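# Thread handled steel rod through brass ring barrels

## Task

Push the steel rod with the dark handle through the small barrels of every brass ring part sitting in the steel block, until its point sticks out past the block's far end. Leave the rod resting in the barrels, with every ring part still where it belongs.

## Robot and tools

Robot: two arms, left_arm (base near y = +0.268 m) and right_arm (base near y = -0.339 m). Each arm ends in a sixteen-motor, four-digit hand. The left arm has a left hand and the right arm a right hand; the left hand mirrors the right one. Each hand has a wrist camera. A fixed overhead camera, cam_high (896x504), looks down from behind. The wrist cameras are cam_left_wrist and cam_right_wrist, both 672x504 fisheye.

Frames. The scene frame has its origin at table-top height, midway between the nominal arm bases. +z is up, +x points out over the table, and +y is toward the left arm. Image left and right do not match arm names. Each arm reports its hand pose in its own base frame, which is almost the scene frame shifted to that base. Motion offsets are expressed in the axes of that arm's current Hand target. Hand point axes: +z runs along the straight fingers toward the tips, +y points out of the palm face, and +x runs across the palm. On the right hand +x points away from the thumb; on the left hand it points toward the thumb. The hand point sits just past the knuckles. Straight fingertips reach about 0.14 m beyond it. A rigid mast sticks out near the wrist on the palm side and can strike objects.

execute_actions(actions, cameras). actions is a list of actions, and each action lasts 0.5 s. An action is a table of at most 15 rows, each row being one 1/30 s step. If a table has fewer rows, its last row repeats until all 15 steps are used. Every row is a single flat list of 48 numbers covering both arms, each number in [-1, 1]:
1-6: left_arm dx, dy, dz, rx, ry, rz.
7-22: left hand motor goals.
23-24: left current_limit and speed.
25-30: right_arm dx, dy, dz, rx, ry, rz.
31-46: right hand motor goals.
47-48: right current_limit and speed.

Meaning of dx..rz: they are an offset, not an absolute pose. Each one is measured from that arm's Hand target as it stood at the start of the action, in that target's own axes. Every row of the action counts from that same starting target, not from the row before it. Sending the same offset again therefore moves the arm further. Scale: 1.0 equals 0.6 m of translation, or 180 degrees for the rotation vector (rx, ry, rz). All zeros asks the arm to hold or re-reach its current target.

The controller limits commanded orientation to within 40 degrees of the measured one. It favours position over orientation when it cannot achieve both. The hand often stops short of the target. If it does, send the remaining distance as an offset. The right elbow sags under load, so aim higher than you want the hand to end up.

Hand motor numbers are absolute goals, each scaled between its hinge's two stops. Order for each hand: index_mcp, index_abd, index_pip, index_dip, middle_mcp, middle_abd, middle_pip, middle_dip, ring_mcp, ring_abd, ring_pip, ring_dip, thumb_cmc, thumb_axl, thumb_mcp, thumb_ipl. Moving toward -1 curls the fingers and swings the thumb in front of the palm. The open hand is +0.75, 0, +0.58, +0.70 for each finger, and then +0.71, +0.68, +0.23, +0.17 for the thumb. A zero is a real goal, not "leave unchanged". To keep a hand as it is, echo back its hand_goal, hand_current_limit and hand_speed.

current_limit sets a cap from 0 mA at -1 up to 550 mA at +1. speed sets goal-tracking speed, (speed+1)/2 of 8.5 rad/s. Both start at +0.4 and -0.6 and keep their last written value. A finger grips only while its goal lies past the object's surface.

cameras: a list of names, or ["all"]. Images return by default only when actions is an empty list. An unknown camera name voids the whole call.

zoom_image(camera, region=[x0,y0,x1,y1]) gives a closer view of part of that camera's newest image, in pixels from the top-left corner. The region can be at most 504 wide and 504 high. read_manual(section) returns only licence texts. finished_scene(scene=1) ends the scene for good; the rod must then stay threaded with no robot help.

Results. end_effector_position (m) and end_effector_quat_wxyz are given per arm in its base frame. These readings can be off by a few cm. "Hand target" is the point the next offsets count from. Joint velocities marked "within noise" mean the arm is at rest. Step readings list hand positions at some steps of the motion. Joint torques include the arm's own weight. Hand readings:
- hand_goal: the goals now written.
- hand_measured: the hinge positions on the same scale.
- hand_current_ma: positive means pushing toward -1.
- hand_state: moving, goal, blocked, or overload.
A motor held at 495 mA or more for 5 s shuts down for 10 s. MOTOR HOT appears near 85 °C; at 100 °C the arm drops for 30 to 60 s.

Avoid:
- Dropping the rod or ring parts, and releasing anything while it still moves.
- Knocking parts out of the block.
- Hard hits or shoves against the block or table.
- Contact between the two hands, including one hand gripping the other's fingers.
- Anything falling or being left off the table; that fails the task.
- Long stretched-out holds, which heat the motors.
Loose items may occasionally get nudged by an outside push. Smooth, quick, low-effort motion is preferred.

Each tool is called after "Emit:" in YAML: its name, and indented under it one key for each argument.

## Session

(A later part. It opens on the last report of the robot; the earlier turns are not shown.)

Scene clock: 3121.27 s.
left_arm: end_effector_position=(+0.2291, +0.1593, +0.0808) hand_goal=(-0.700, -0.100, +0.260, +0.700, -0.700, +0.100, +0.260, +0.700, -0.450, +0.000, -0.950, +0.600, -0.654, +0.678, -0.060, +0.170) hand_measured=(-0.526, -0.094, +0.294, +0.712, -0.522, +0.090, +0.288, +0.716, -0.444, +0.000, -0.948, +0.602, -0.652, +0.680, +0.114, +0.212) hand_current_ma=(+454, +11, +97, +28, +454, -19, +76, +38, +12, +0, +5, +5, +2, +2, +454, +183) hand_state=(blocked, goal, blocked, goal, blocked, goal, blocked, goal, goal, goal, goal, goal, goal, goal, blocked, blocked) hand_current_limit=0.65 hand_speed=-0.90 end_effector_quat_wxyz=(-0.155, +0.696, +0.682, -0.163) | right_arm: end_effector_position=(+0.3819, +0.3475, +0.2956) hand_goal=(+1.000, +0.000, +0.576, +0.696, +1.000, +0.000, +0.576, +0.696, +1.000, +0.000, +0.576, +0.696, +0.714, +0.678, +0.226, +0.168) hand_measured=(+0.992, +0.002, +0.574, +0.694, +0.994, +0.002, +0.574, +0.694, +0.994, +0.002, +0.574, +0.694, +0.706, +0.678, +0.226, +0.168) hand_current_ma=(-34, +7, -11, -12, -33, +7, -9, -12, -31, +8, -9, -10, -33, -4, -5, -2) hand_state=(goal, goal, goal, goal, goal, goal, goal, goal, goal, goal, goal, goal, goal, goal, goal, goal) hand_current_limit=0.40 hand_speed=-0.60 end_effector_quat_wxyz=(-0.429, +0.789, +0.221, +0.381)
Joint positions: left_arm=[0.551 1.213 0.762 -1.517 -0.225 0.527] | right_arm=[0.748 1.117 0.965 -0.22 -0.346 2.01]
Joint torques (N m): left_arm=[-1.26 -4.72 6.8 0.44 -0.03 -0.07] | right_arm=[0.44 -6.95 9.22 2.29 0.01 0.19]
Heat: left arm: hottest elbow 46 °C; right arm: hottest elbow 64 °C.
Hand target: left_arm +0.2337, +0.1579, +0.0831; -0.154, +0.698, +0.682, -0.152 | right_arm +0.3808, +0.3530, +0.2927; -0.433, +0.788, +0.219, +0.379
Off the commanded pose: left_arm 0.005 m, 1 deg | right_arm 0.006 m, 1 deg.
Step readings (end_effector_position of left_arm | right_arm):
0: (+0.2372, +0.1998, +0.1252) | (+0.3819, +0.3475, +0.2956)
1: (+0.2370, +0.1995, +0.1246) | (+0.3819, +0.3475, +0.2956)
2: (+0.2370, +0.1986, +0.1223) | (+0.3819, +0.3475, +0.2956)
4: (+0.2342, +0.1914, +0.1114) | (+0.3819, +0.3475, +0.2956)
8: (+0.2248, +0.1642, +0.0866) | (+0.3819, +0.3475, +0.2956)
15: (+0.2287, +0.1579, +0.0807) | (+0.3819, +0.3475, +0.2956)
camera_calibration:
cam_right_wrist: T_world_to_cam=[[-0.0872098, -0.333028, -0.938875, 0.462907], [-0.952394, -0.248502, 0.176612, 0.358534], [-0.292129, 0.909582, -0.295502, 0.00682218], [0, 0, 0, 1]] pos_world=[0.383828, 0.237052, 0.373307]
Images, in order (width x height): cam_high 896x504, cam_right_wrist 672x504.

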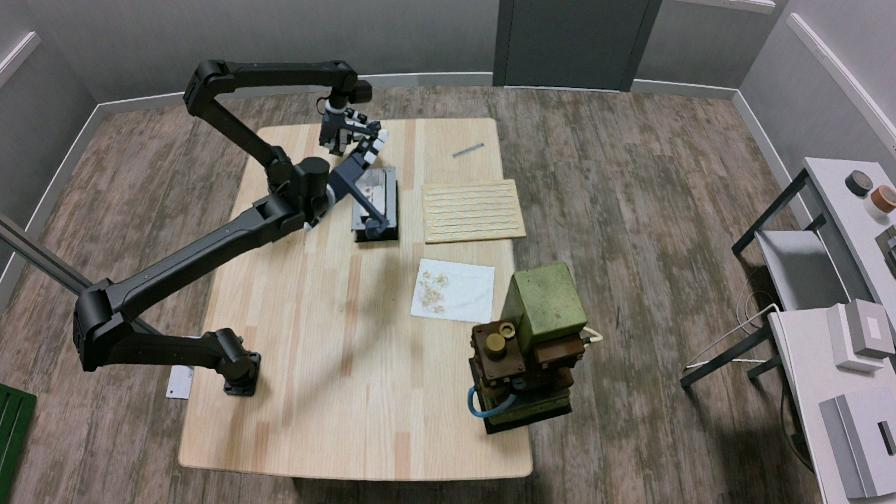

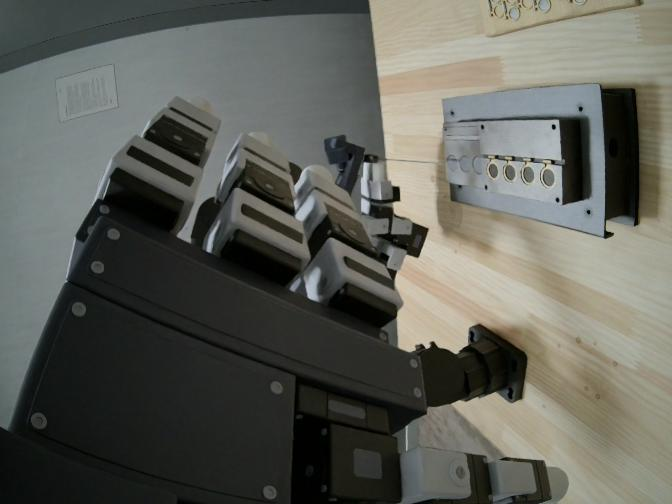

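Emit:
execute_actions:
  actions: []

Scene clock: 3157.57 s.
left_arm: end_effector_position=(+0.2291, +0.1593, +0.0808) hand_goal=(-0.700, -0.100, +0.260, +0.700, -0.700, +0.100, +0.260, +0.700, -0.450, +0.000, -0.950, +0.600, -0.654, +0.678, -0.060, +0.170) hand_measured=(-0.526, -0.094, +0.294, +0.712, -0.522, +0.090, +0.288, +0.716, -0.444, +0.000, -0.948, +0.602, -0.652, +0.680, +0.114, +0.212) hand_current_ma=(+454, +11, +97, +28, +454, -19, +76, +38, +12, +0, +5, +5, +2, +2, +454, +183) hand_state=(blocked, goal, blocked, goal, blocked, goal, blocked, goal, goal, goal, goal, goal, goal, goal, blocked, blocked) hand_current_limit=0.65 hand_speed=-0.90 end_effector_quat_wxyz=(-0.155, +0.696, +0.682, -0.163) | right_arm: end_effector_position=(+0.3819, +0.3475, +0.2956) hand_goal=(+1.000, +0.000, +0.576, +0.696, +1.000, +0.000, +0.576, +0.696, +1.000, +0.000, +0.576, +0.696, +0.714, +0.678, +0.226, +0.168) hand_measured=(+0.992, +0.002, +0.574, +0.694, +0.994, +0.002, +0.574, +0.694, +0.994, +0.002, +0.574, +0.694, +0.706, +0.678, +0.226, +0.168) hand_current_ma=(-34, +7, -11, -12, -33, +7, -9, -12, -31, +8, -9, -10, -33, -4, -5, -2) hand_state=(goal, goal, goal, goal, goal, goal, goal, goal, goal, goal, goal, goal, goal, goal, goal, goal) hand_current_limit=0.40 hand_speed=-0.60 end_effector_quat_wxyz=(-0.429, +0.789, +0.221, +0.381)
Joint positions: left_arm=[0.551 1.213 0.762 -1.517 -0.225 0.527] | right_arm=[0.748 1.117 0.965 -0.22 -0.346 2.01]
Joint velocities: within noise
Joint torques (N m): left_arm=[-1.49 -4.95 6.84 0.4 -0.04 -0.05] | right_arm=[0.44 -6.89 9.24 2.28 0.01 0.19]
Heat: left arm: hottest elbow 45 °C; right arm: hottest elbow 64 °C.
Hand target: left_arm +0.2337, +0.1578, +0.0831; -0.154, +0.698, +0.682, -0.152 | right_arm +0.3808, +0.3530, +0.2927; -0.433, +0.788, +0.219, +0.379
Off the commanded pose: left_arm 0.005 m, 1 deg | right_arm 0.006 m, 1 deg.
camera_calibration:
cam_left_wrist: T_world_to_cam=[[-0.604149, -0.731675, 0.315683, 0.199214], [-0.0951021, 0.459525, 0.883059, -0.175312], [-0.791176, 0.503477, -0.347205, 0.251629], [0, 0, 0, 1]] pos_world=[0.302766, 0.0996309, 0.179289]
cam_right_wrist: T_world_to_cam=[[-0.0872098, -0.333028, -0.938875, 0.462907], [-0.952394, -0.248502, 0.176612, 0.358534], [-0.292129, 0.909582, -0.295502, 0.00682218], [0, 0, 0, 1]] pos_world=[0.383828, 0.237052, 0.373307]

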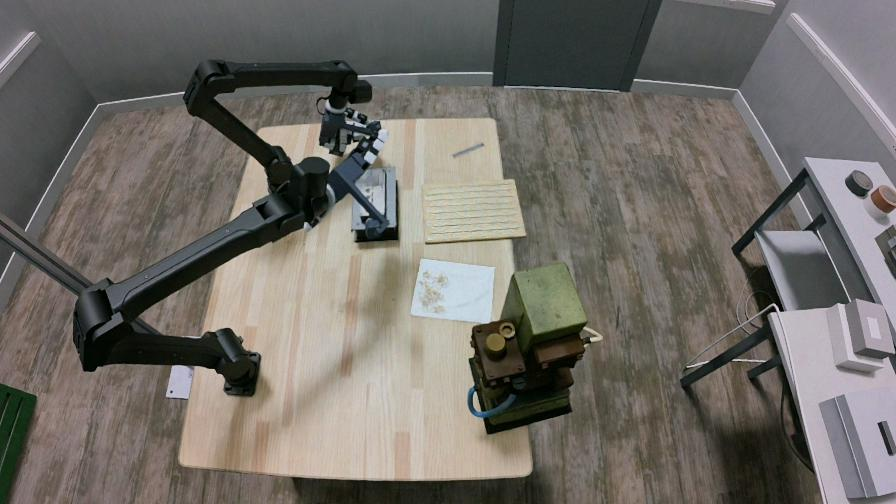

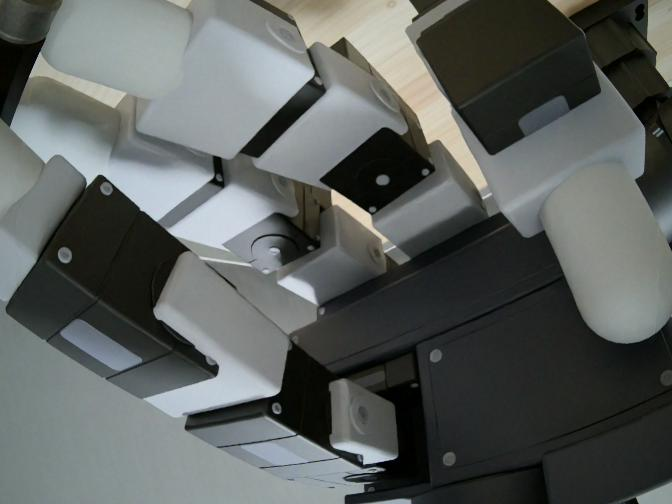

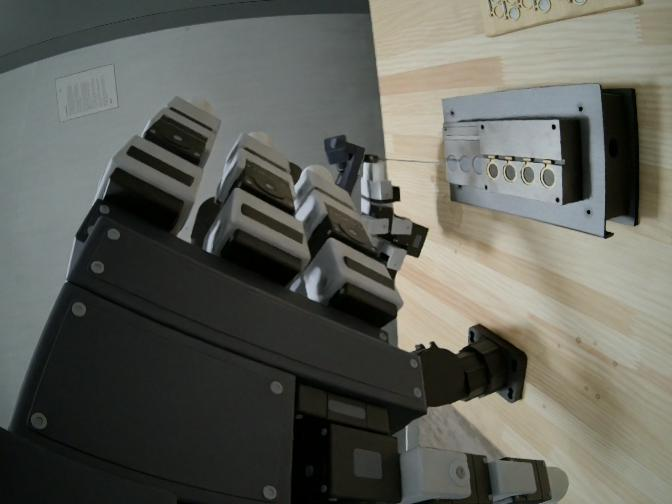

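Emit:
zoom_image:
  camera: "cam_right_wrist"
  region: [340, 90, 660, 250]

Emit:
zoom_image:
  camera: "cam_right_wrist"
  region: [390, 110, 510, 200]

Scaled by 1.575 from the camera's 672x504 image, which has a finer 960x720 frame.

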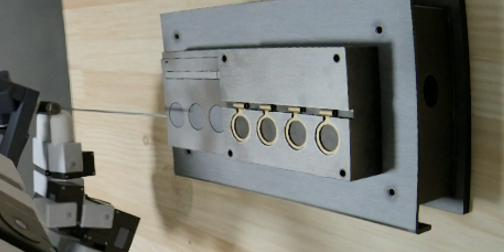

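Scaled by 4.200 from the camera's 672x504 image, which has a finer 960x720 frame.

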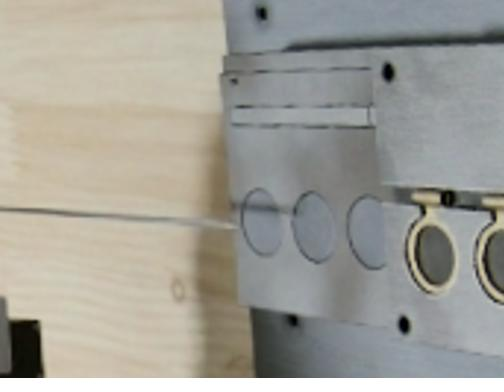

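Emit:
execute_actions:
  actions:
    - [[0.0005,0.028,0.0127,0,0,0,-0.70,-0.1,0.26,0.7,-0.70,0.1,0.26,0.7,-0.45,0,-0.95,0.6,-0.655,0.678,-0.06,0.17,0.65,-0.9,0,0,0,0,0,0,1,0,0.576,0.696,1,0,0.576,0.696,1,0,0.576,0.696,0.714,0.678,0.226,0.168,0.4,-0.6]]
  cameras: ["cam_right_wrist"]

Emit:
zoom_image:
  camera: "cam_right_wrist"
  region: [360, 110, 520, 210]

Scene clock: 3215.00 s.
left_arm: end_effector_position=(+0.2420, +0.1597, +0.0712) hand_goal=(-0.700, -0.100, +0.260, +0.700, -0.700, +0.100, +0.260, +0.700, -0.450, +0.000, -0.950, +0.600, -0.654, +0.678, -0.060, +0.170) hand_measured=(-0.526, -0.094, +0.294, +0.712, -0.522, +0.090, +0.288, +0.716, -0.444, +0.000, -0.948, +0.602, -0.652, +0.680, +0.114, +0.212) hand_current_ma=(+454, +11, +97, +28, +454, -19, +76, +38, +12, +0, +5, +5, +2, +2, +454, +183) hand_state=(blocked, goal, blocked, goal, blocked, goal, blocked, goal, goal, goal, goal, goal, goal, goal, blocked, blocked) hand_current_limit=0.65 hand_speed=-0.90 end_effector_quat_wxyz=(-0.153, +0.697, +0.683, -0.155) | right_arm: end_effector_position=(+0.3819, +0.3475, +0.2956) hand_goal=(+1.000, +0.000, +0.576, +0.696, +1.000, +0.000, +0.576, +0.696, +1.000, +0.000, +0.576, +0.696, +0.714, +0.678, +0.226, +0.168) hand_measured=(+0.992, +0.002, +0.574, +0.694, +0.994, +0.002, +0.574, +0.694, +0.994, +0.002, +0.574, +0.694, +0.706, +0.678, +0.226, +0.168) hand_current_ma=(-34, +7, -11, -12, -33, +7, -9, -12, -31, +8, -9, -10, -33, -4, -5, -2) hand_state=(goal, goal, goal, goal, goal, goal, goal, goal, goal, goal, goal, goal, goal, goal, goal, goal) hand_current_limit=0.40 hand_speed=-0.60 end_effector_quat_wxyz=(-0.429, +0.789, +0.221, +0.381)
Joint positions: left_arm=[0.527 1.247 0.762 -1.471 -0.218 0.505] | right_arm=[0.748 1.117 0.965 -0.22 -0.346 2.01]
Joint torques (N m): left_arm=[-1.2 -3.9 6.78 0.35 -0.04 -0.07] | right_arm=[0.5 -6.89 9.22 2.29 0.01 0.19]
Heat: left arm: hottest elbow 44 °C; right arm: hottest elbow 64 °C.
Hand target: left_arm +0.2458, +0.1579, +0.0691; -0.154, +0.698, +0.682, -0.152 | right_arm +0.3808, +0.3530, +0.2927; -0.433, +0.788, +0.219, +0.379
Off the commanded pose: left_arm 0.005 m, 0 deg | right_arm 0.006 m, 1 deg.
Step readings (end_effector_position of left_arm | right_arm):
0: (+0.2291, +0.1593, +0.0808) | (+0.3819, +0.3475, +0.2956)
1: (+0.2293, +0.1594, +0.0808) | (+0.3819, +0.3475, +0.2956)
2: (+0.2304, +0.1594, +0.0807) | (+0.3819, +0.3475, +0.2956)
4: (+0.2343, +0.1600, +0.0797) | (+0.3819, +0.3475, +0.2956)
8: (+0.2401, +0.1593, +0.0745) | (+0.3819, +0.3475, +0.2956)
15: (+0.2418, +0.1595, +0.0712) | (+0.3819, +0.3475, +0.2956)
camera_calibration:
cam_right_wrist: T_world_to_cam=[[-0.0872098, -0.333028, -0.938875, 0.462907], [-0.952394, -0.248502, 0.176612, 0.358534], [-0.292129, 0.909582, -0.295502, 0.00682218], [0, 0, 0, 1]] pos_world=[0.383828, 0.237052, 0.373307]
Images, in order (width x height): cam_right_wrist 672x504.

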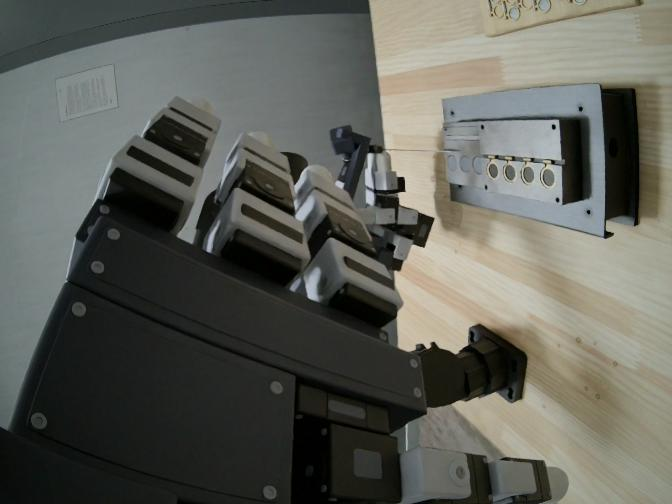

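Scaled by 3.150 from the camera's 672x504 image, which has a finer 960x720 frame.

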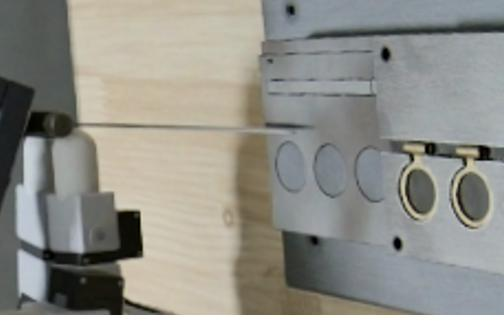

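Emit:
execute_actions:
  actions:
    - [[0,0,0,0,0,0,-0.70,-0.1,0.26,0.7,-0.70,0.1,0.26,0.7,-0.45,0,-0.95,0.6,-0.655,0.678,-0.06,0.17,0.65,-0.9,0.0587,0.0393,0.21,0.0985,-0.0644,-0.0421,1,0,0.576,0.696,1,0,0.576,0.696,1,0,0.576,0.696,0.714,0.678,0.226,0.168,0.4,-0.6]]
    - [[0,0,0,0,0,0,-0.70,-0.1,0.26,0.7,-0.70,0.1,0.26,0.7,-0.45,0,-0.95,0.6,-0.655,0.678,-0.06,0.17,0.65,-0.9,0.0363,0.0645,0.1837,0.0985,-0.0644,-0.0421,1,0,0.576,0.696,1,0,0.576,0.696,1,0,0.576,0.696,0.714,0.678,0.226,0.168,0.4,-0.6]]
  cameras: ["cam_right_wrist"]

Emit:
zoom_image:
  camera: "cam_right_wrist"
  region: [370, 80, 500, 260]

Scene clock: 3229.23 s.
left_arm: end_effector_position=(+0.2420, +0.1598, +0.0712) hand_goal=(-0.700, -0.100, +0.260, +0.700, -0.700, +0.100, +0.260, +0.700, -0.450, +0.000, -0.950, +0.600, -0.654, +0.678, -0.060, +0.170) hand_measured=(-0.526, -0.094, +0.294, +0.712, -0.522, +0.090, +0.288, +0.716, -0.444, +0.000, -0.948, +0.602, -0.652, +0.680, +0.114, +0.212) hand_current_ma=(+454, +11, +97, +28, +454, -19, +76, +38, +12, +0, +5, +5, +2, +2, +454, +183) hand_state=(blocked, goal, blocked, goal, blocked, goal, blocked, goal, goal, goal, goal, goal, goal, goal, blocked, blocked) hand_current_limit=0.65 hand_speed=-0.90 end_effector_quat_wxyz=(-0.153, +0.697, +0.683, -0.155) | right_arm: end_effector_position=(+0.5091, +0.5385, +0.2026) hand_goal=(+1.000, +0.000, +0.576, +0.696, +1.000, +0.000, +0.576, +0.696, +1.000, +0.000, +0.576, +0.696, +0.714, +0.678, +0.226, +0.168) hand_measured=(+0.990, +0.002, +0.574, +0.694, +0.990, +0.002, +0.574, +0.694, +0.990, +0.002, +0.574, +0.694, +0.706, +0.678, +0.226, +0.168) hand_current_ma=(-43, +7, -11, -12, -45, +7, -9, -12, -44, +8, -9, -10, -33, -4, -5, -2) hand_state=(goal, goal, goal, goal, goal, goal, goal, goal, goal, goal, goal, goal, goal, goal, goal, goal) hand_current_limit=0.40 hand_speed=-0.60 end_effector_quat_wxyz=(-0.554, +0.655, +0.481, +0.180)
Joint positions: left_arm=[0.527 1.247 0.762 -1.471 -0.218 0.505] | right_arm=[0.657 1.903 1.664 -0.56 -1.104 1.452]
Joint torques (N m): left_arm=[-1.38 -3.84 6.84 0.36 -0.01 -0.06] | right_arm=[-0.21 -18.73 11.97 0.62 -0.9 -0.06]
Heat: left arm: hottest elbow 44 °C; right arm: hottest elbow 64 °C.
Hand target: left_arm +0.2457, +0.1579, +0.0691; -0.154, +0.698, +0.683, -0.152 | right_arm +0.5197, +0.5482, +0.2258; -0.546, +0.644, +0.503, +0.185
Off the commanded pose: left_arm 0.005 m, 0 deg | right_arm 0.027 m, 3 deg.
Step readings (end_effector_position of left_arm | right_arm):
0: (+0.2420, +0.1598, +0.0712) | (+0.3819, +0.3475, +0.2956)
1: (+0.2420, +0.1598, +0.0712) | (+0.3812, +0.3485, +0.2954)
2: (+0.2420, +0.1598, +0.0712) | (+0.3787, +0.3564, +0.2931)
4: (+0.2420, +0.1598, +0.0712) | (+0.3791, +0.3790, +0.2897)
8: (+0.2420, +0.1598, +0.0712) | (+0.4130, +0.4177, +0.2596)
15: (+0.2420, +0.1598, +0.0712) | (+0.4511, +0.4281, +0.2092)
16: (+0.2420, +0.1598, +0.0712) | (+0.4513, +0.4298, +0.2105)
17: (+0.2420, +0.1598, +0.0712) | (+0.4488, +0.4380, +0.2156)
19: (+0.2420, +0.1598, +0.0712) | (+0.4524, +0.4620, +0.2315)
23: (+0.2420, +0.1598, +0.0712) | (+0.4824, +0.5121, +0.2472)
30: (+0.2420, +0.1598, +0.0712) | (+0.5014, +0.5328, +0.1951)
camera_calibration:
cam_right_wrist: T_world_to_cam=[[0.114522, -0.298483, -0.947519, 0.330828], [-0.513019, -0.834539, 0.200887, 0.630602], [-0.850703, 0.46309, -0.248701, 0.358063], [0, 0, 0, 1]] pos_world=[0.59023, 0.459194, 0.275837]
Images, in order (width x height): cam_right_wrist 672x504.

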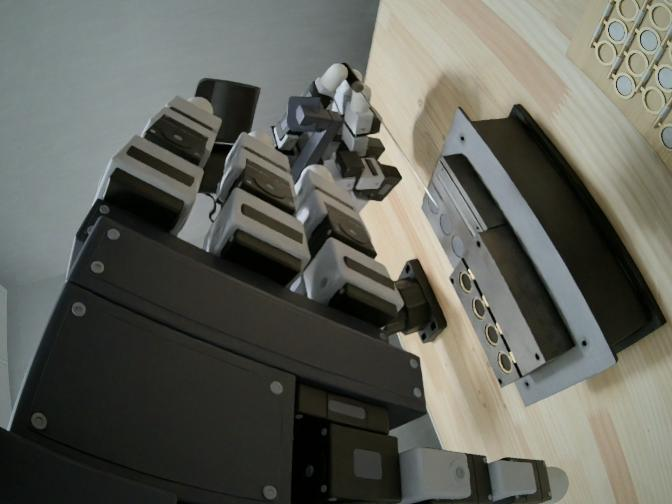

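Scaled by 2.800 from the camera's 672x504 image, which has a finer 960x720 frame.

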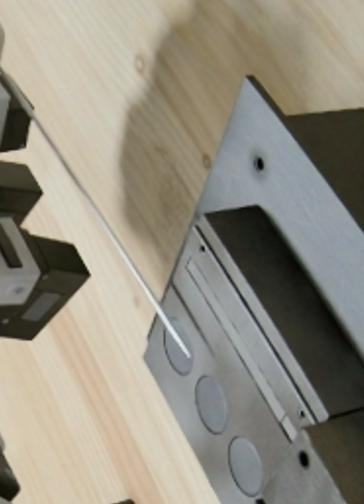

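Emit:
zoom_image:
  camera: "cam_right_wrist"
  region: [340, 80, 540, 400]

Emit:
zoom_image:
  camera: "cam_right_wrist"
  region: [420, 230, 520, 390]

Emit:
zoom_image:
  camera: "cam_right_wrist"
  region: [340, 70, 460, 230]

Scaled by 1.575 from the camera's 672x504 image, which has a finer 960x720 frame.

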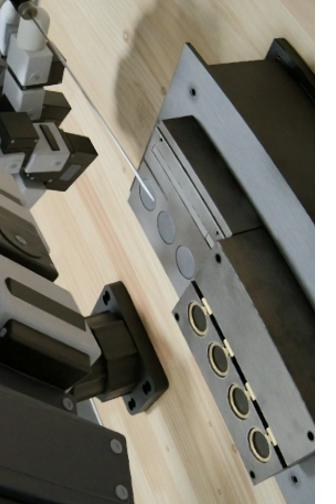

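Scaled by 3.150 from the camera's 672x504 image, which has a finer 960x720 frame.

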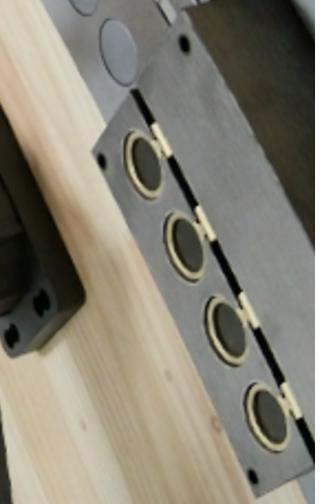

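Scaled by 3.150 from the camera's 672x504 image, which has a finer 960x720 frame.

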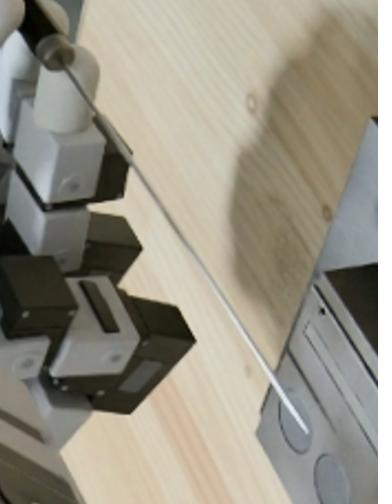

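Emit:
execute_actions:
  actions:
    - [[-0.0003,-0.0064,0.0177,-0.0003,-0.0124,0.0058,-0.70,-0.1,0.26,0.7,-0.70,0.1,0.26,0.7,-0.45,0,-0.95,0.6,-0.655,0.678,-0.06,0.17,0.65,-0.9,0,0,0,0,0,0,1,0,0.576,0.696,1,0,0.576,0.696,1,0,0.576,0.696,0.714,0.678,0.226,0.168,0.4,-0.6]]
  cameras: ["cam_right_wrist"]

Emit:
zoom_image:
  camera: "cam_right_wrist"
  region: [340, 70, 460, 230]

Emit:
zoom_image:
  camera: "cam_right_wrist"
  region: [420, 190, 530, 370]

Scene clock: 3263.70 s.
left_arm: end_effector_position=(+0.2404, +0.1559, +0.0654) hand_goal=(-0.700, -0.100, +0.260, +0.700, -0.700, +0.100, +0.260, +0.700, -0.450, +0.000, -0.950, +0.600, -0.654, +0.678, -0.060, +0.170) hand_measured=(-0.526, -0.094, +0.294, +0.712, -0.522, +0.090, +0.288, +0.716, -0.444, +0.000, -0.948, +0.602, -0.652, +0.680, +0.114, +0.212) hand_current_ma=(+454, +11, +97, +28, +454, -19, +76, +38, +12, +0, +5, +5, +2, +2, +454, +183) hand_state=(blocked, goal, blocked, goal, blocked, goal, blocked, goal, goal, goal, goal, goal, goal, goal, blocked, blocked) hand_current_limit=0.65 hand_speed=-0.90 end_effector_quat_wxyz=(-0.142, +0.703, +0.678, -0.162) | right_arm: end_effector_position=(+0.5093, +0.5383, +0.2144) hand_goal=(+1.000, +0.000, +0.576, +0.696, +1.000, +0.000, +0.576, +0.696, +1.000, +0.000, +0.576, +0.696, +0.714, +0.678, +0.226, +0.168) hand_measured=(+0.990, +0.002, +0.574, +0.694, +0.990, +0.002, +0.574, +0.694, +0.990, +0.002, +0.574, +0.694, +0.706, +0.678, +0.226, +0.168) hand_current_ma=(-43, +7, -11, -12, -45, +7, -9, -12, -44, +8, -9, -10, -33, -4, -5, -2) hand_state=(goal, goal, goal, goal, goal, goal, goal, goal, goal, goal, goal, goal, goal, goal, goal, goal) hand_current_limit=0.40 hand_speed=-0.60 end_effector_quat_wxyz=(-0.547, +0.653, +0.494, +0.173)
Joint positions: left_arm=[0.538 1.252 0.75 -1.458 -0.199 0.535] | right_arm=[0.657 1.909 1.721 -0.675 -1.104 1.38]
Joint torques (N m): left_arm=[1.44 -3.84 6.34 0.36 -0.01 0.14] | right_arm=[-0.15 -17.61 12.14 0.57 -0.91 -0.02]
Heat: left arm: hottest elbow 44 °C; right arm: hottest elbow 63 °C.
Hand target: left_arm +0.2378, +0.1579, +0.0611; -0.139, +0.701, +0.679, -0.166 | right_arm +0.5197, +0.5482, +0.2257; -0.546, +0.644, +0.503, +0.185
Off the commanded pose: left_arm 0.005 m, 1 deg | right_arm 0.018 m, 2 deg.
Step readings (end_effector_position of left_arm | right_arm):
0: (+0.2420, +0.1598, +0.0712) | (+0.5092, +0.5386, +0.2027)
1: (+0.2420, +0.1597, +0.0712) | (+0.5090, +0.5385, +0.2025)
2: (+0.2424, +0.1594, +0.0711) | (+0.5086, +0.5381, +0.2026)
4: (+0.2436, +0.1581, +0.0705) | (+0.5070, +0.5368, +0.2035)
8: (+0.2421, +0.1563, +0.0676) | (+0.5075, +0.5370, +0.2111)
15: (+0.2402, +0.1560, +0.0655) | (+0.5092, +0.5383, +0.2191)
camera_calibration:
cam_right_wrist: T_world_to_cam=[[0.134442, -0.312039, -0.940509, 0.337417], [-0.495529, -0.8431, 0.208887, 0.622092], [-0.858124, 0.437966, -0.267972, 0.382725], [0, 0, 0, 1]] pos_world=[0.591327, 0.462152, 0.289956]
Images, in order (width x height): cam_right_wrist 672x504.

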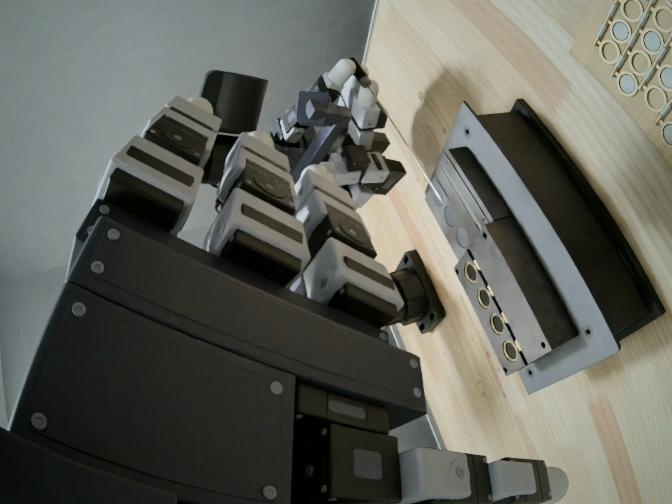

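Scaled by 3.150 from the camera's 672x504 image, which has a finer 960x720 frame.

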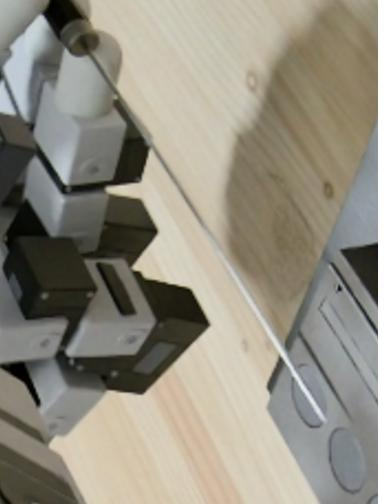

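Scaled by 2.800 from the camera's 672x504 image, which has a finer 960x720 frame.

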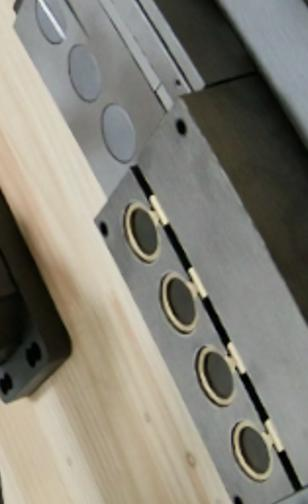

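Emit:
execute_actions:
  actions:
    - [[0.0001,-0.0013,0.0052,0,0,0,-0.70,-0.1,0.26,0.7,-0.70,0.1,0.26,0.7,-0.45,0,-0.95,0.6,-0.655,0.678,-0.06,0.17,0.65,-0.9,-0.0575,-0.1223,-0.1445,-0.0985,0.0644,0.0421,1,0,0.576,0.696,1,0,0.576,0.696,1,0,0.576,0.696,0.714,0.678,0.226,0.168,0.4,-0.6]]
    - [[0,0,0,0,0,0,-0.70,-0.1,0.26,0.7,-0.70,0.1,0.26,0.7,-0.45,0,-0.95,0.6,-0.655,0.678,-0.06,0.17,0.65,-0.9,-0.0878,-0.109,-0.1717,-0.0985,0.0644,0.0421,1,0,0.576,0.696,1,0,0.576,0.696,1,0,0.576,0.696,0.714,0.678,0.226,0.168,0.4,-0.6]]
  cameras: ["cam_right_wrist"]

Emit:
zoom_image:
  camera: "cam_right_wrist"
  region: [370, 110, 500, 190]

Emit:
zoom_image:
  camera: "cam_right_wrist"
  region: [440, 120, 600, 220]

Scene clock: 3279.40 s.
left_arm: end_effector_position=(+0.2387, +0.1556, +0.0627) hand_goal=(-0.700, -0.100, +0.260, +0.700, -0.700, +0.100, +0.260, +0.700, -0.450, +0.000, -0.950, +0.600, -0.654, +0.678, -0.060, +0.170) hand_measured=(-0.526, -0.094, +0.294, +0.712, -0.522, +0.090, +0.288, +0.716, -0.444, +0.000, -0.948, +0.602, -0.652, +0.680, +0.114, +0.212) hand_current_ma=(+454, +11, +97, +28, +454, -19, +76, +38, +12, +0, +5, +5, +2, +2, +454, +183) hand_state=(blocked, goal, blocked, goal, blocked, goal, blocked, goal, goal, goal, goal, goal, goal, goal, blocked, blocked) hand_current_limit=0.65 hand_speed=-0.90 end_effector_quat_wxyz=(-0.141, +0.703, +0.678, -0.163) | right_arm: end_effector_position=(+0.3814, +0.3482, +0.2955) hand_goal=(+1.000, +0.000, +0.576, +0.696, +1.000, +0.000, +0.576, +0.696, +1.000, +0.000, +0.576, +0.696, +0.714, +0.678, +0.226, +0.168) hand_measured=(+0.992, +0.002, +0.574, +0.694, +0.994, +0.002, +0.574, +0.694, +0.994, +0.002, +0.574, +0.694, +0.706, +0.678, +0.226, +0.168) hand_current_ma=(-34, +7, -11, -12, -33, +7, -8, -12, -31, +8, -8, -10, -33, -4, -5, -2) hand_state=(goal, goal, goal, goal, goal, goal, goal, goal, goal, goal, goal, goal, goal, goal, goal, goal) hand_current_limit=0.40 hand_speed=-0.60 end_effector_quat_wxyz=(-0.429, +0.788, +0.223, +0.381)
Joint positions: left_arm=[0.542 1.252 0.742 -1.45 -0.199 0.539] | right_arm=[0.748 1.117 0.965 -0.22 -0.349 2.008]
Joint torques (N m): left_arm=[1.03 -3.96 6.22 0.39 -0.05 0.15] | right_arm=[0.38 -7.18 9.37 2.21 0 0.21]
Heat: left arm: hottest elbow 43 °C; right arm: hottest elbow 66 °C.
Hand target: left_arm +0.2357, +0.1580, +0.0586; -0.139, +0.701, +0.679, -0.166 | right_arm +0.3806, +0.3533, +0.2925; -0.433, +0.788, +0.219, +0.379
Off the commanded pose: left_arm 0.006 m, 1 deg | right_arm 0.006 m, 1 deg.
Step readings (end_effector_position of left_arm | right_arm):
0: (+0.2404, +0.1559, +0.0654) | (+0.5093, +0.5383, +0.2144)
1: (+0.2404, +0.1559, +0.0654) | (+0.5097, +0.5381, +0.2144)
2: (+0.2404, +0.1560, +0.0654) | (+0.5119, +0.5340, +0.2130)
4: (+0.2406, +0.1564, +0.0651) | (+0.5079, +0.5159, +0.2072)
8: (+0.2391, +0.1558, +0.0634) | (+0.4815, +0.4716, +0.2188)
15: (+0.2386, +0.1556, +0.0627) | (+0.4728, +0.4483, +0.2927)
16: (+0.2386, +0.1556, +0.0627) | (+0.4732, +0.4459, +0.2963)
17: (+0.2386, +0.1556, +0.0627) | (+0.4739, +0.4380, +0.2958)
19: (+0.2387, +0.1556, +0.0627) | (+0.4630, +0.4126, +0.2831)
23: (+0.2387, +0.1556, +0.0627) | (+0.4178, +0.3627, +0.2644)
30: (+0.2387, +0.1556, +0.0627) | (+0.3859, +0.3517, +0.3026)
camera_calibration:
cam_right_wrist: T_world_to_cam=[[-0.0852409, -0.333579, -0.938861, 0.46241], [-0.951441, -0.252489, 0.176093, 0.359485], [-0.295793, 0.908281, -0.295858, 0.00800772], [0, 0, 0, 1]] pos_world=[0.383814, 0.237743, 0.373205]
Images, in order (width x height): cam_right_wrist 672x504.

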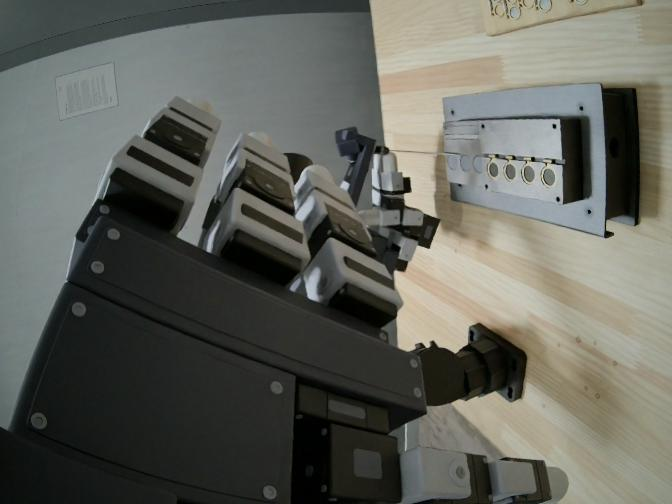

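Scaled by 3.877 from the camera's 672x504 image, which has a finer 960x720 frame.

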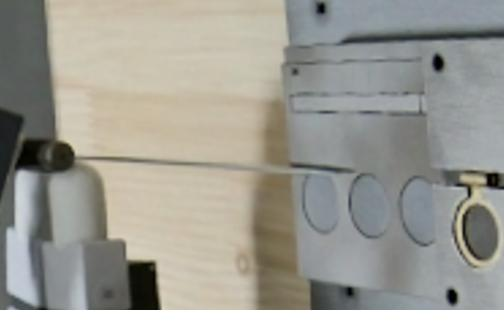

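Scaled by 3.150 from the camera's 672x504 image, which has a finer 960x720 frame.

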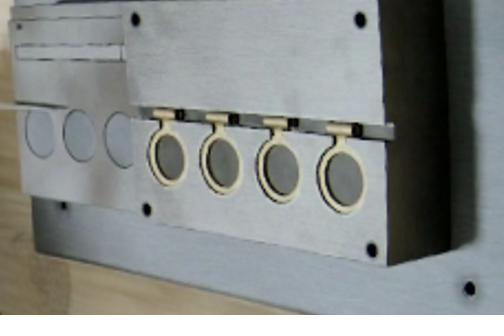

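Emit:
zoom_image:
  camera: "cam_right_wrist"
  region: [435, 135, 495, 175]

Scaled by 8.400 from the camera's 672x504 image, which has a finer 960x720 frame.

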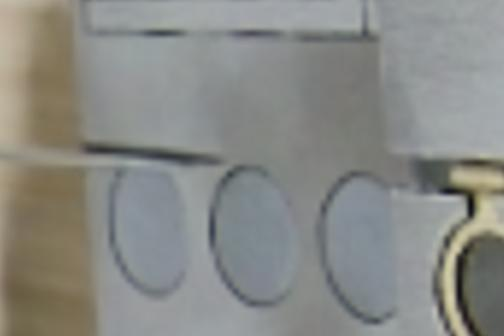

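Emit:
execute_actions:
  actions:
    - [[-0.02,-0.0048,0.0072,-0.0004,-0.0055,-0.0051,-0.70,-0.1,0.26,0.7,-0.70,0.1,0.26,0.7,-0.45,0,-0.95,0.6,-0.655,0.678,-0.06,0.17,0.65,-0.9,0,0,0,0,0,0,1,0,0.576,0.696,1,0,0.576,0.696,1,0,0.576,0.696,0.714,0.678,0.226,0.168,0.4,-0.6]]
  cameras: ["cam_right_wrist"]

Emit:
zoom_image:
  camera: "cam_right_wrist"
  region: [370, 110, 500, 190]

Emit:
zoom_image:
  camera: "cam_right_wrist"
  region: [435, 135, 495, 175]

Scene clock: 3300.87 s.
left_arm: end_effector_position=(+0.2308, +0.1477, +0.0549) hand_goal=(-0.700, -0.100, +0.260, +0.700, -0.700, +0.100, +0.260, +0.700, -0.450, +0.000, -0.950, +0.600, -0.654, +0.678, -0.060, +0.170) hand_measured=(-0.526, -0.094, +0.294, +0.712, -0.522, +0.090, +0.288, +0.716, -0.444, +0.000, -0.948, +0.602, -0.652, +0.680, +0.114, +0.212) hand_current_ma=(+454, +11, +100, +28, +454, -19, +76, +38, +12, +0, +5, +5, +2, +2, +454, +183) hand_state=(blocked, goal, blocked, goal, blocked, goal, blocked, goal, goal, goal, goal, goal, goal, goal, blocked, blocked) hand_current_limit=0.65 hand_speed=-0.90 end_effector_quat_wxyz=(-0.135, +0.695, +0.684, -0.177) | right_arm: end_effector_position=(+0.3817, +0.3477, +0.2954) hand_goal=(+1.000, +0.000, +0.576, +0.696, +1.000, +0.000, +0.576, +0.696, +1.000, +0.000, +0.576, +0.696, +0.714, +0.678, +0.226, +0.168) hand_measured=(+0.992, +0.002, +0.574, +0.694, +0.994, +0.002, +0.574, +0.694, +0.994, +0.002, +0.574, +0.694, +0.706, +0.678, +0.226, +0.168) hand_current_ma=(-34, +7, -11, -12, -33, +7, -8, -12, -31, +8, -8, -10, -33, -4, -5, -2) hand_state=(goal, goal, goal, goal, goal, goal, goal, goal, goal, goal, goal, goal, goal, goal, goal, goal) hand_current_limit=0.40 hand_speed=-0.60 end_effector_quat_wxyz=(-0.429, +0.789, +0.221, +0.381)
Joint positions: left_arm=[0.542 1.252 0.717 -1.45 -0.176 0.522] | right_arm=[0.748 1.117 0.965 -0.22 -0.346 2.01]
Joint torques (N m): left_arm=[-0.67 -4.95 6.17 -0.03 0.01 -0.08] | right_arm=[0.5 -6.89 9.24 2.28 0.01 0.19]
Heat: left arm: hottest elbow 43 °C; right arm: hottest elbow 66 °C.
Hand target: left_arm +0.2310, +0.1459, +0.0564; -0.134, +0.694, +0.686, -0.171 | right_arm +0.3806, +0.3533, +0.2925; -0.433, +0.788, +0.219, +0.379
Off the commanded pose: left_arm 0.002 m, 1 deg | right_arm 0.006 m, 1 deg.
Step readings (end_effector_position of left_arm | right_arm):
0: (+0.2387, +0.1556, +0.0627) | (+0.3813, +0.3482, +0.2955)
1: (+0.2387, +0.1556, +0.0627) | (+0.3813, +0.3482, +0.2955)
2: (+0.2387, +0.1549, +0.0624) | (+0.3814, +0.3481, +0.2955)
4: (+0.2373, +0.1522, +0.0606) | (+0.3816, +0.3479, +0.2954)
8: (+0.2321, +0.1481, +0.0559) | (+0.3817, +0.3478, +0.2954)
15: (+0.2308, +0.1476, +0.0549) | (+0.3817, +0.3477, +0.2954)
camera_calibration:
cam_right_wrist: T_world_to_cam=[[-0.0871991, -0.333316, -0.938774, 0.462835], [-0.952272, -0.248835, 0.176803, 0.358507], [-0.292531, 0.909386, -0.295709, 0.00673913], [0, 0, 0, 1]] pos_world=[0.383727, 0.237351, 0.373106]
Images, in order (width x height): cam_right_wrist 672x504.

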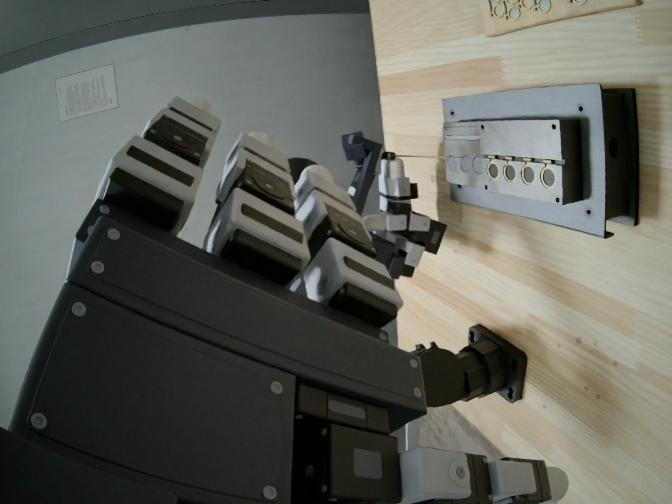

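Scaled by 3.877 from the camera's 672x504 image, which has a finer 960x720 frame.

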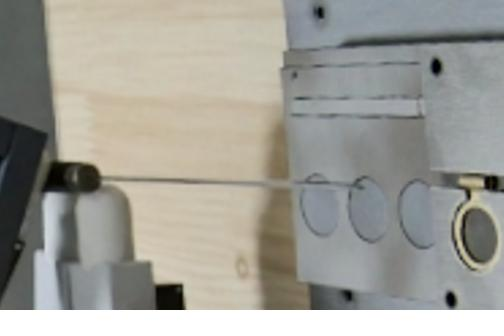

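Scaled by 8.400 from the camera's 672x504 image, which has a finer 960x720 frame.

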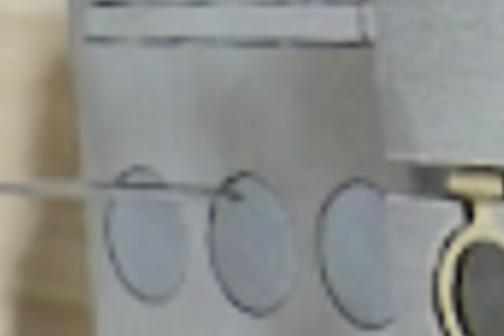

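Emit:
execute_actions:
  actions:
    - [[-0.0006,0.0072,-0.0162,0,0,0,-0.70,-0.1,0.26,0.7,-0.70,0.1,0.26,0.7,-0.45,0,-0.95,0.6,-0.655,0.678,-0.06,0.17,0.65,-0.9,0.0587,0.0393,0.21,0.0985,-0.0644,-0.0421,1,0,0.576,0.696,1,0,0.576,0.696,1,0,0.576,0.696,0.714,0.678,0.226,0.168,0.4,-0.6]]
    - [[0,0,0,0,0,0,-0.70,-0.1,0.26,0.7,-0.70,0.1,0.26,0.7,-0.45,0,-0.95,0.6,-0.655,0.678,-0.06,0.17,0.65,-0.9,0.0363,0.0645,0.1837,0.0985,-0.0644,-0.0421,1,0,0.576,0.696,1,0,0.576,0.696,1,0,0.576,0.696,0.714,0.678,0.226,0.168,0.4,-0.6]]
    - [[0,0,0,0,0,0,-0.70,-0.1,0.26,0.7,-0.70,0.1,0.26,0.7,-0.45,0,-0.95,0.6,-0.655,0.678,-0.06,0.17,0.65,-0.9,0,0,0,0,0,0,1,0,0.576,0.696,1,0,0.576,0.696,1,0,0.576,0.696,0.714,0.678,0.226,0.168,0.4,-0.6]]
  cameras: ["cam_right_wrist"]

Emit:
zoom_image:
  camera: "cam_right_wrist"
  region: [360, 70, 480, 230]

Emit:
zoom_image:
  camera: "cam_right_wrist"
  region: [425, 170, 535, 370]

Emit:
zoom_image:
  camera: "cam_right_wrist"
  region: [420, 180, 490, 280]

Scene clock: 3320.27 s.
left_arm: end_effector_position=(+0.2307, +0.1454, +0.0551) hand_goal=(-0.700, -0.100, +0.260, +0.700, -0.700, +0.100, +0.260, +0.700, -0.450, +0.000, -0.950, +0.600, -0.654, +0.678, -0.060, +0.170) hand_measured=(-0.526, -0.094, +0.294, +0.712, -0.522, +0.090, +0.288, +0.716, -0.444, +0.000, -0.948, +0.602, -0.652, +0.680, +0.114, +0.212) hand_current_ma=(+454, +11, +100, +28, +454, -19, +76, +38, +12, +0, +5, +5, +2, +2, +454, +183) hand_state=(blocked, goal, blocked, goal, blocked, goal, blocked, goal, goal, goal, goal, goal, goal, goal, blocked, blocked) hand_current_limit=0.65 hand_speed=-0.90 end_effector_quat_wxyz=(-0.134, +0.692, +0.686, -0.179) | right_arm: end_effector_position=(+0.5092, +0.5380, +0.2146) hand_goal=(+1.000, +0.000, +0.576, +0.696, +1.000, +0.000, +0.576, +0.696, +1.000, +0.000, +0.576, +0.696, +0.714, +0.678, +0.226, +0.168) hand_measured=(+0.990, +0.002, +0.574, +0.694, +0.990, +0.002, +0.574, +0.694, +0.990, +0.002, +0.574, +0.694, +0.706, +0.678, +0.226, +0.168) hand_current_ma=(-43, +7, -11, -12, -45, +7, -8, -12, -44, +8, -8, -10, -33, -4, -5, -2) hand_state=(goal, goal, goal, goal, goal, goal, goal, goal, goal, goal, goal, goal, goal, goal, goal, goal) hand_current_limit=0.40 hand_speed=-0.60 end_effector_quat_wxyz=(-0.546, +0.654, +0.494, +0.174)
Joint positions: left_arm=[0.534 1.252 0.717 -1.457 -0.17 0.507] | right_arm=[0.657 1.908 1.719 -0.672 -1.103 1.382]
Joint torques (N m): left_arm=[-1.26 -4.42 8.14 -0.69 0.05 -0.04] | right_arm=[-0.09 -17.03 12.38 0.55 -0.95 -0.03]
Heat: left arm: hottest elbow 43 °C; right arm: hottest elbow 66 °C.
Hand target: left_arm +0.2390, +0.1459, +0.0634; -0.134, +0.694, +0.686, -0.171 | right_arm +0.5197, +0.5482, +0.2258; -0.546, +0.644, +0.503, +0.185
Off the commanded pose: left_arm 0.012 m, 1 deg | right_arm 0.019 m, 2 deg.
Step readings (end_effector_position of left_arm | right_arm):
0: (+0.2307, +0.1478, +0.0549) | (+0.3817, +0.3477, +0.2954)
1: (+0.2308, +0.1477, +0.0549) | (+0.3810, +0.3489, +0.2953)
2: (+0.2309, +0.1477, +0.0549) | (+0.3786, +0.3559, +0.2932)
4: (+0.2311, +0.1473, +0.0549) | (+0.3790, +0.3798, +0.2896)
8: (+0.2311, +0.1460, +0.0550) | (+0.4122, +0.4174, +0.2606)
15: (+0.2308, +0.1453, +0.0550) | (+0.4511, +0.4283, +0.2093)
16: (+0.2307, +0.1453, +0.0551) | (+0.4512, +0.4302, +0.2110)
17: (+0.2307, +0.1453, +0.0551) | (+0.4487, +0.4375, +0.2148)
19: (+0.2307, +0.1453, +0.0551) | (+0.4525, +0.4628, +0.2317)
23: (+0.2307, +0.1453, +0.0551) | (+0.4819, +0.5115, +0.2473)
30: (+0.2307, +0.1453, +0.0551) | (+0.5015, +0.5328, +0.1947)
31: (+0.2307, +0.1453, +0.0551) | (+0.5021, +0.5331, +0.1895)
32: (+0.2307, +0.1453, +0.0551) | (+0.5024, +0.5332, +0.1860)
34: (+0.2307, +0.1454, +0.0551) | (+0.5030, +0.5334, +0.1841)
38: (+0.2307, +0.1454, +0.0551) | (+0.5053, +0.5351, +0.1963)
45: (+0.2307, +0.1454, +0.0551) | (+0.5100, +0.5387, +0.2149)
camera_calibration:
cam_right_wrist: T_world_to_cam=[[0.134507, -0.311982, -0.940519, 0.337552], [-0.496903, -0.842417, 0.208376, 0.622196], [-0.857319, 0.439318, -0.268336, 0.381728], [0, 0, 0, 1]] pos_world=[0.59103, 0.461759, 0.290254]
Images, in order (width x height): cam_right_wrist 672x504.

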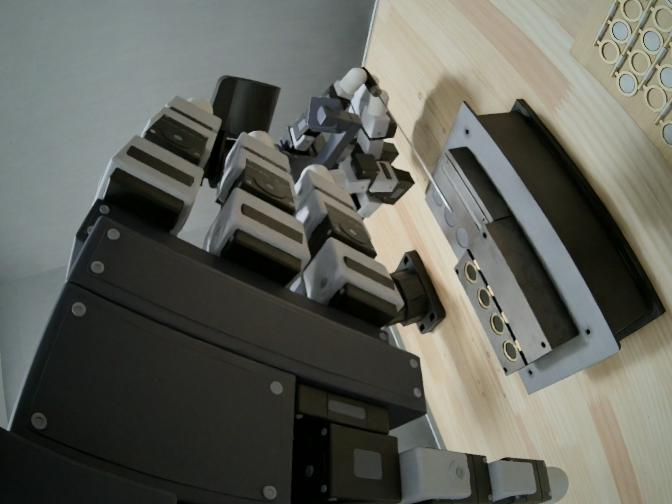

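Scaled by 3.150 from the camera's 672x504 image, which has a finer 960x720 frame.

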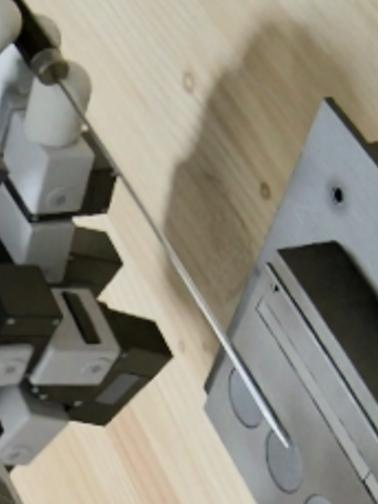

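Scaled by 2.520 from the camera's 672x504 image, which has a finer 960x720 frame.

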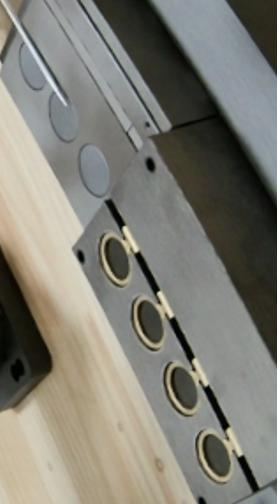

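Scaled by 5.040 from the camera's 672x504 image, which has a finer 960x720 frame.

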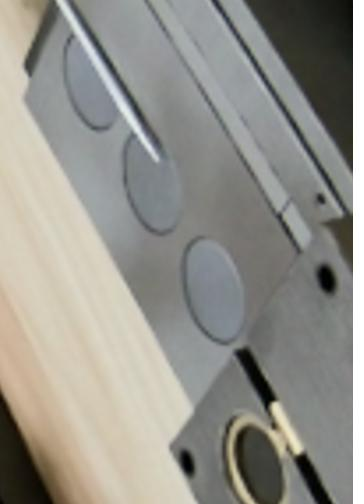

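Emit:
execute_actions:
  actions:
    - [[-0.0005,0.0018,-0.0118,0.0002,0.009,0.0004,-0.70,-0.1,0.26,0.7,-0.70,0.1,0.26,0.7,-0.45,0,-0.95,0.6,-0.655,0.678,-0.06,0.17,0.65,-0.9,0,0,0,0,0,0,1,0,0.576,0.696,1,0,0.576,0.696,1,0,0.576,0.696,0.714,0.678,0.226,0.168,0.4,-0.6]]
  cameras: ["cam_right_wrist"]

Emit:
zoom_image:
  camera: "cam_right_wrist"
  region: [360, 70, 480, 230]

Emit:
zoom_image:
  camera: "cam_right_wrist"
  region: [420, 180, 490, 280]

Scene clock: 3362.87 s.
left_arm: end_effector_position=(+0.2305, +0.1421, +0.0555) hand_goal=(-0.700, -0.100, +0.260, +0.700, -0.700, +0.100, +0.260, +0.700, -0.450, +0.000, -0.950, +0.600, -0.654, +0.678, -0.060, +0.170) hand_measured=(-0.526, -0.094, +0.296, +0.712, -0.522, +0.090, +0.288, +0.716, -0.444, +0.000, -0.948, +0.602, -0.652, +0.680, +0.114, +0.212) hand_current_ma=(+454, +11, +106, +30, +454, -19, +76, +38, +12, +0, +5, +5, +3, +2, +454, +183) hand_state=(blocked, goal, blocked, goal, blocked, goal, blocked, goal, goal, goal, goal, goal, goal, goal, blocked, blocked) hand_current_limit=0.65 hand_speed=-0.90 end_effector_quat_wxyz=(-0.145, +0.695, +0.681, -0.179) | right_arm: end_effector_position=(+0.5088, +0.5377, +0.2142) hand_goal=(+1.000, +0.000, +0.576, +0.696, +1.000, +0.000, +0.576, +0.696, +1.000, +0.000, +0.576, +0.696, +0.714, +0.678, +0.226, +0.168) hand_measured=(+0.990, +0.002, +0.574, +0.694, +0.990, +0.002, +0.574, +0.694, +0.990, +0.002, +0.574, +0.694, +0.706, +0.678, +0.226, +0.168) hand_current_ma=(-43, +7, -11, -12, -45, +7, -8, -12, -44, +8, -8, -10, -33, -4, -5, -2) hand_state=(goal, goal, goal, goal, goal, goal, goal, goal, goal, goal, goal, goal, goal, goal, goal, goal) hand_current_limit=0.40 hand_speed=-0.60 end_effector_quat_wxyz=(-0.546, +0.654, +0.494, +0.173)
Joint positions: left_arm=[0.511 1.252 0.717 -1.466 -0.182 0.491] | right_arm=[0.657 1.908 1.719 -0.676 -1.103 1.378]
Joint torques (N m): left_arm=[-1.32 -5.25 8.96 -0.7 -0.13 -0.08] | right_arm=[-0.15 -17.03 12.46 0.55 -0.96 -0.03]
Heat: left arm: hottest elbow 46 °C; right arm: hottest elbow 67 °C.
Hand target: left_arm +0.2429, +0.1459, +0.0693; -0.144, +0.697, +0.683, -0.162 | right_arm +0.5198, +0.5483, +0.2259; -0.546, +0.644, +0.503, +0.185
Off the commanded pose: left_arm 0.019 m, 2 deg | right_arm 0.019 m, 2 deg.
Step readings (end_effector_position of left_arm | right_arm):
0: (+0.2307, +0.1454, +0.0551) | (+0.5092, +0.5380, +0.2146)
1: (+0.2308, +0.1453, +0.0551) | (+0.5092, +0.5380, +0.2146)
2: (+0.2307, +0.1450, +0.0551) | (+0.5092, +0.5380, +0.2146)
4: (+0.2303, +0.1447, +0.0552) | (+0.5090, +0.5379, +0.2144)
8: (+0.2307, +0.1425, +0.0554) | (+0.5089, +0.5377, +0.2143)
15: (+0.2306, +0.1421, +0.0555) | (+0.5088, +0.5377, +0.2142)
camera_calibration:
cam_right_wrist: T_world_to_cam=[[0.134864, -0.313026, -0.94012, 0.337418], [-0.495992, -0.842692, 0.209434, 0.62135], [-0.85779, 0.438047, -0.268907, 0.382553], [0, 0, 0, 1]] pos_world=[0.590829, 0.461652, 0.289953]
Images, in order (width x height): cam_right_wrist 672x504.

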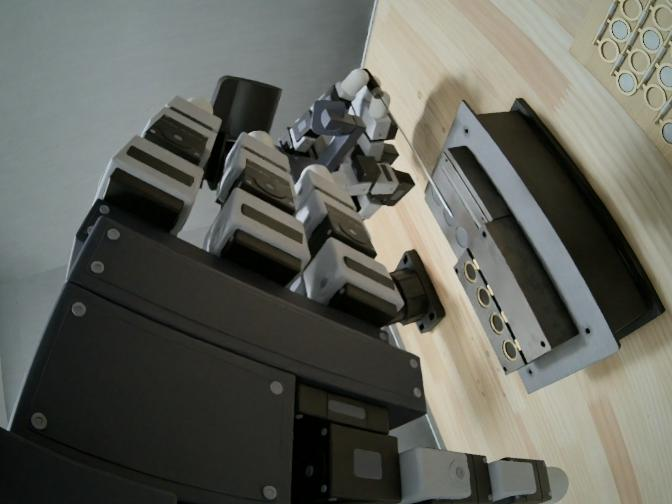

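Scaled by 3.150 from the camera's 672x504 image, which has a finer 960x720 frame.

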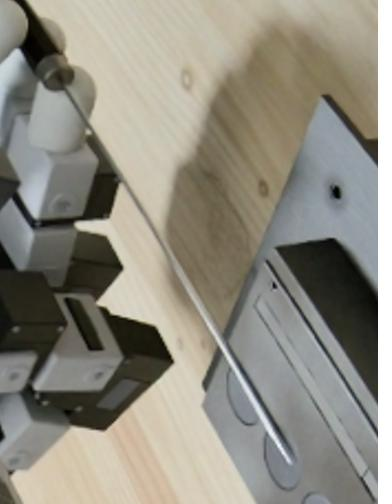

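Scaled by 5.040 from the camera's 672x504 image, which has a finer 960x720 frame.

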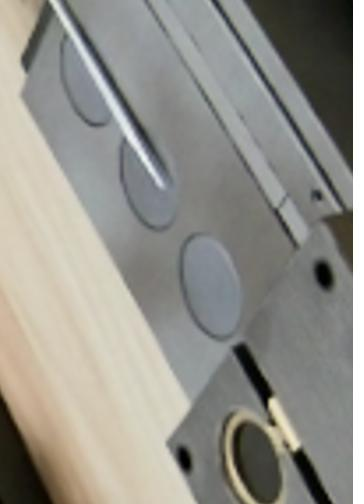

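Emit:
execute_actions:
  actions:
    - [[0,0.0001,-0.0037,0,0,0,-0.70,-0.1,0.26,0.7,-0.70,0.1,0.26,0.7,-0.45,0,-0.95,0.6,-0.655,0.678,-0.06,0.17,0.65,-0.9,0,0,0,0,0,0,1,0,0.576,0.696,1,0,0.576,0.696,1,0,0.576,0.696,0.714,0.678,0.226,0.168,0.4,-0.6]]

Scene clock: 3370.63 s.
left_arm: end_effector_position=(+0.2293, +0.1413, +0.0557) hand_goal=(-0.700, -0.100, +0.260, +0.700, -0.700, +0.100, +0.260, +0.700, -0.450, +0.000, -0.950, +0.600, -0.654, +0.678, -0.060, +0.170) hand_measured=(-0.526, -0.094, +0.296, +0.712, -0.522, +0.090, +0.288, +0.716, -0.444, +0.000, -0.948, +0.602, -0.652, +0.680, +0.114, +0.212) hand_current_ma=(+454, +11, +106, +30, +454, -19, +76, +38, +12, +0, +5, +5, +3, +2, +454, +183) hand_state=(blocked, goal, blocked, goal, blocked, goal, blocked, goal, goal, goal, goal, goal, goal, goal, blocked, blocked) hand_current_limit=0.65 hand_speed=-0.90 end_effector_quat_wxyz=(-0.146, +0.694, +0.681, -0.181) | right_arm: end_effector_position=(+0.5088, +0.5377, +0.2142) hand_goal=(+1.000, +0.000, +0.576, +0.696, +1.000, +0.000, +0.576, +0.696, +1.000, +0.000, +0.576, +0.696, +0.714, +0.678, +0.226, +0.168) hand_measured=(+0.990, +0.002, +0.574, +0.694, +0.990, +0.002, +0.574, +0.694, +0.990, +0.002, +0.574, +0.694, +0.706, +0.678, +0.226, +0.168) hand_current_ma=(-43, +7, -11, -12, -45, +7, -8, -12, -44, +8, -8, -10, -33, -4, -5, -2) hand_state=(goal, goal, goal, goal, goal, goal, goal, goal, goal, goal, goal, goal, goal, goal, goal, goal) hand_current_limit=0.40 hand_speed=-0.60 end_effector_quat_wxyz=(-0.546, +0.654, +0.494, +0.173)
Joint positions: left_arm=[0.51 1.252 0.717 -1.472 -0.182 0.488] | right_arm=[0.657 1.908 1.719 -0.676 -1.103 1.378]
Joint torques (N m): left_arm=[-1.32 -5.13 9.35 -0.66 -0.13 -0.06] | right_arm=[-0.15 -16.97 12.48 0.55 -0.96 -0.03]
Heat: left arm: hottest elbow 46 °C; right arm: hottest elbow 67 °C.
Hand target: left_arm +0.2440, +0.1459, +0.0713; -0.144, +0.697, +0.683, -0.161 | right_arm +0.5197, +0.5483, +0.2259; -0.546, +0.644, +0.503, +0.185
Off the commanded pose: left_arm 0.022 m, 2 deg | right_arm 0.019 m, 2 deg.
Step readings (end_effector_position of left_arm | right_arm):
0: (+0.2305, +0.1421, +0.0555) | (+0.5088, +0.5377, +0.2142)
1: (+0.2305, +0.1421, +0.0555) | (+0.5088, +0.5377, +0.2142)
2: (+0.2305, +0.1421, +0.0555) | (+0.5088, +0.5377, +0.2142)
4: (+0.2301, +0.1418, +0.0555) | (+0.5088, +0.5377, +0.2142)
8: (+0.2294, +0.1414, +0.0556) | (+0.5088, +0.5377, +0.2142)
15: (+0.2293, +0.1413, +0.0557) | (+0.5088, +0.5377, +0.2142)


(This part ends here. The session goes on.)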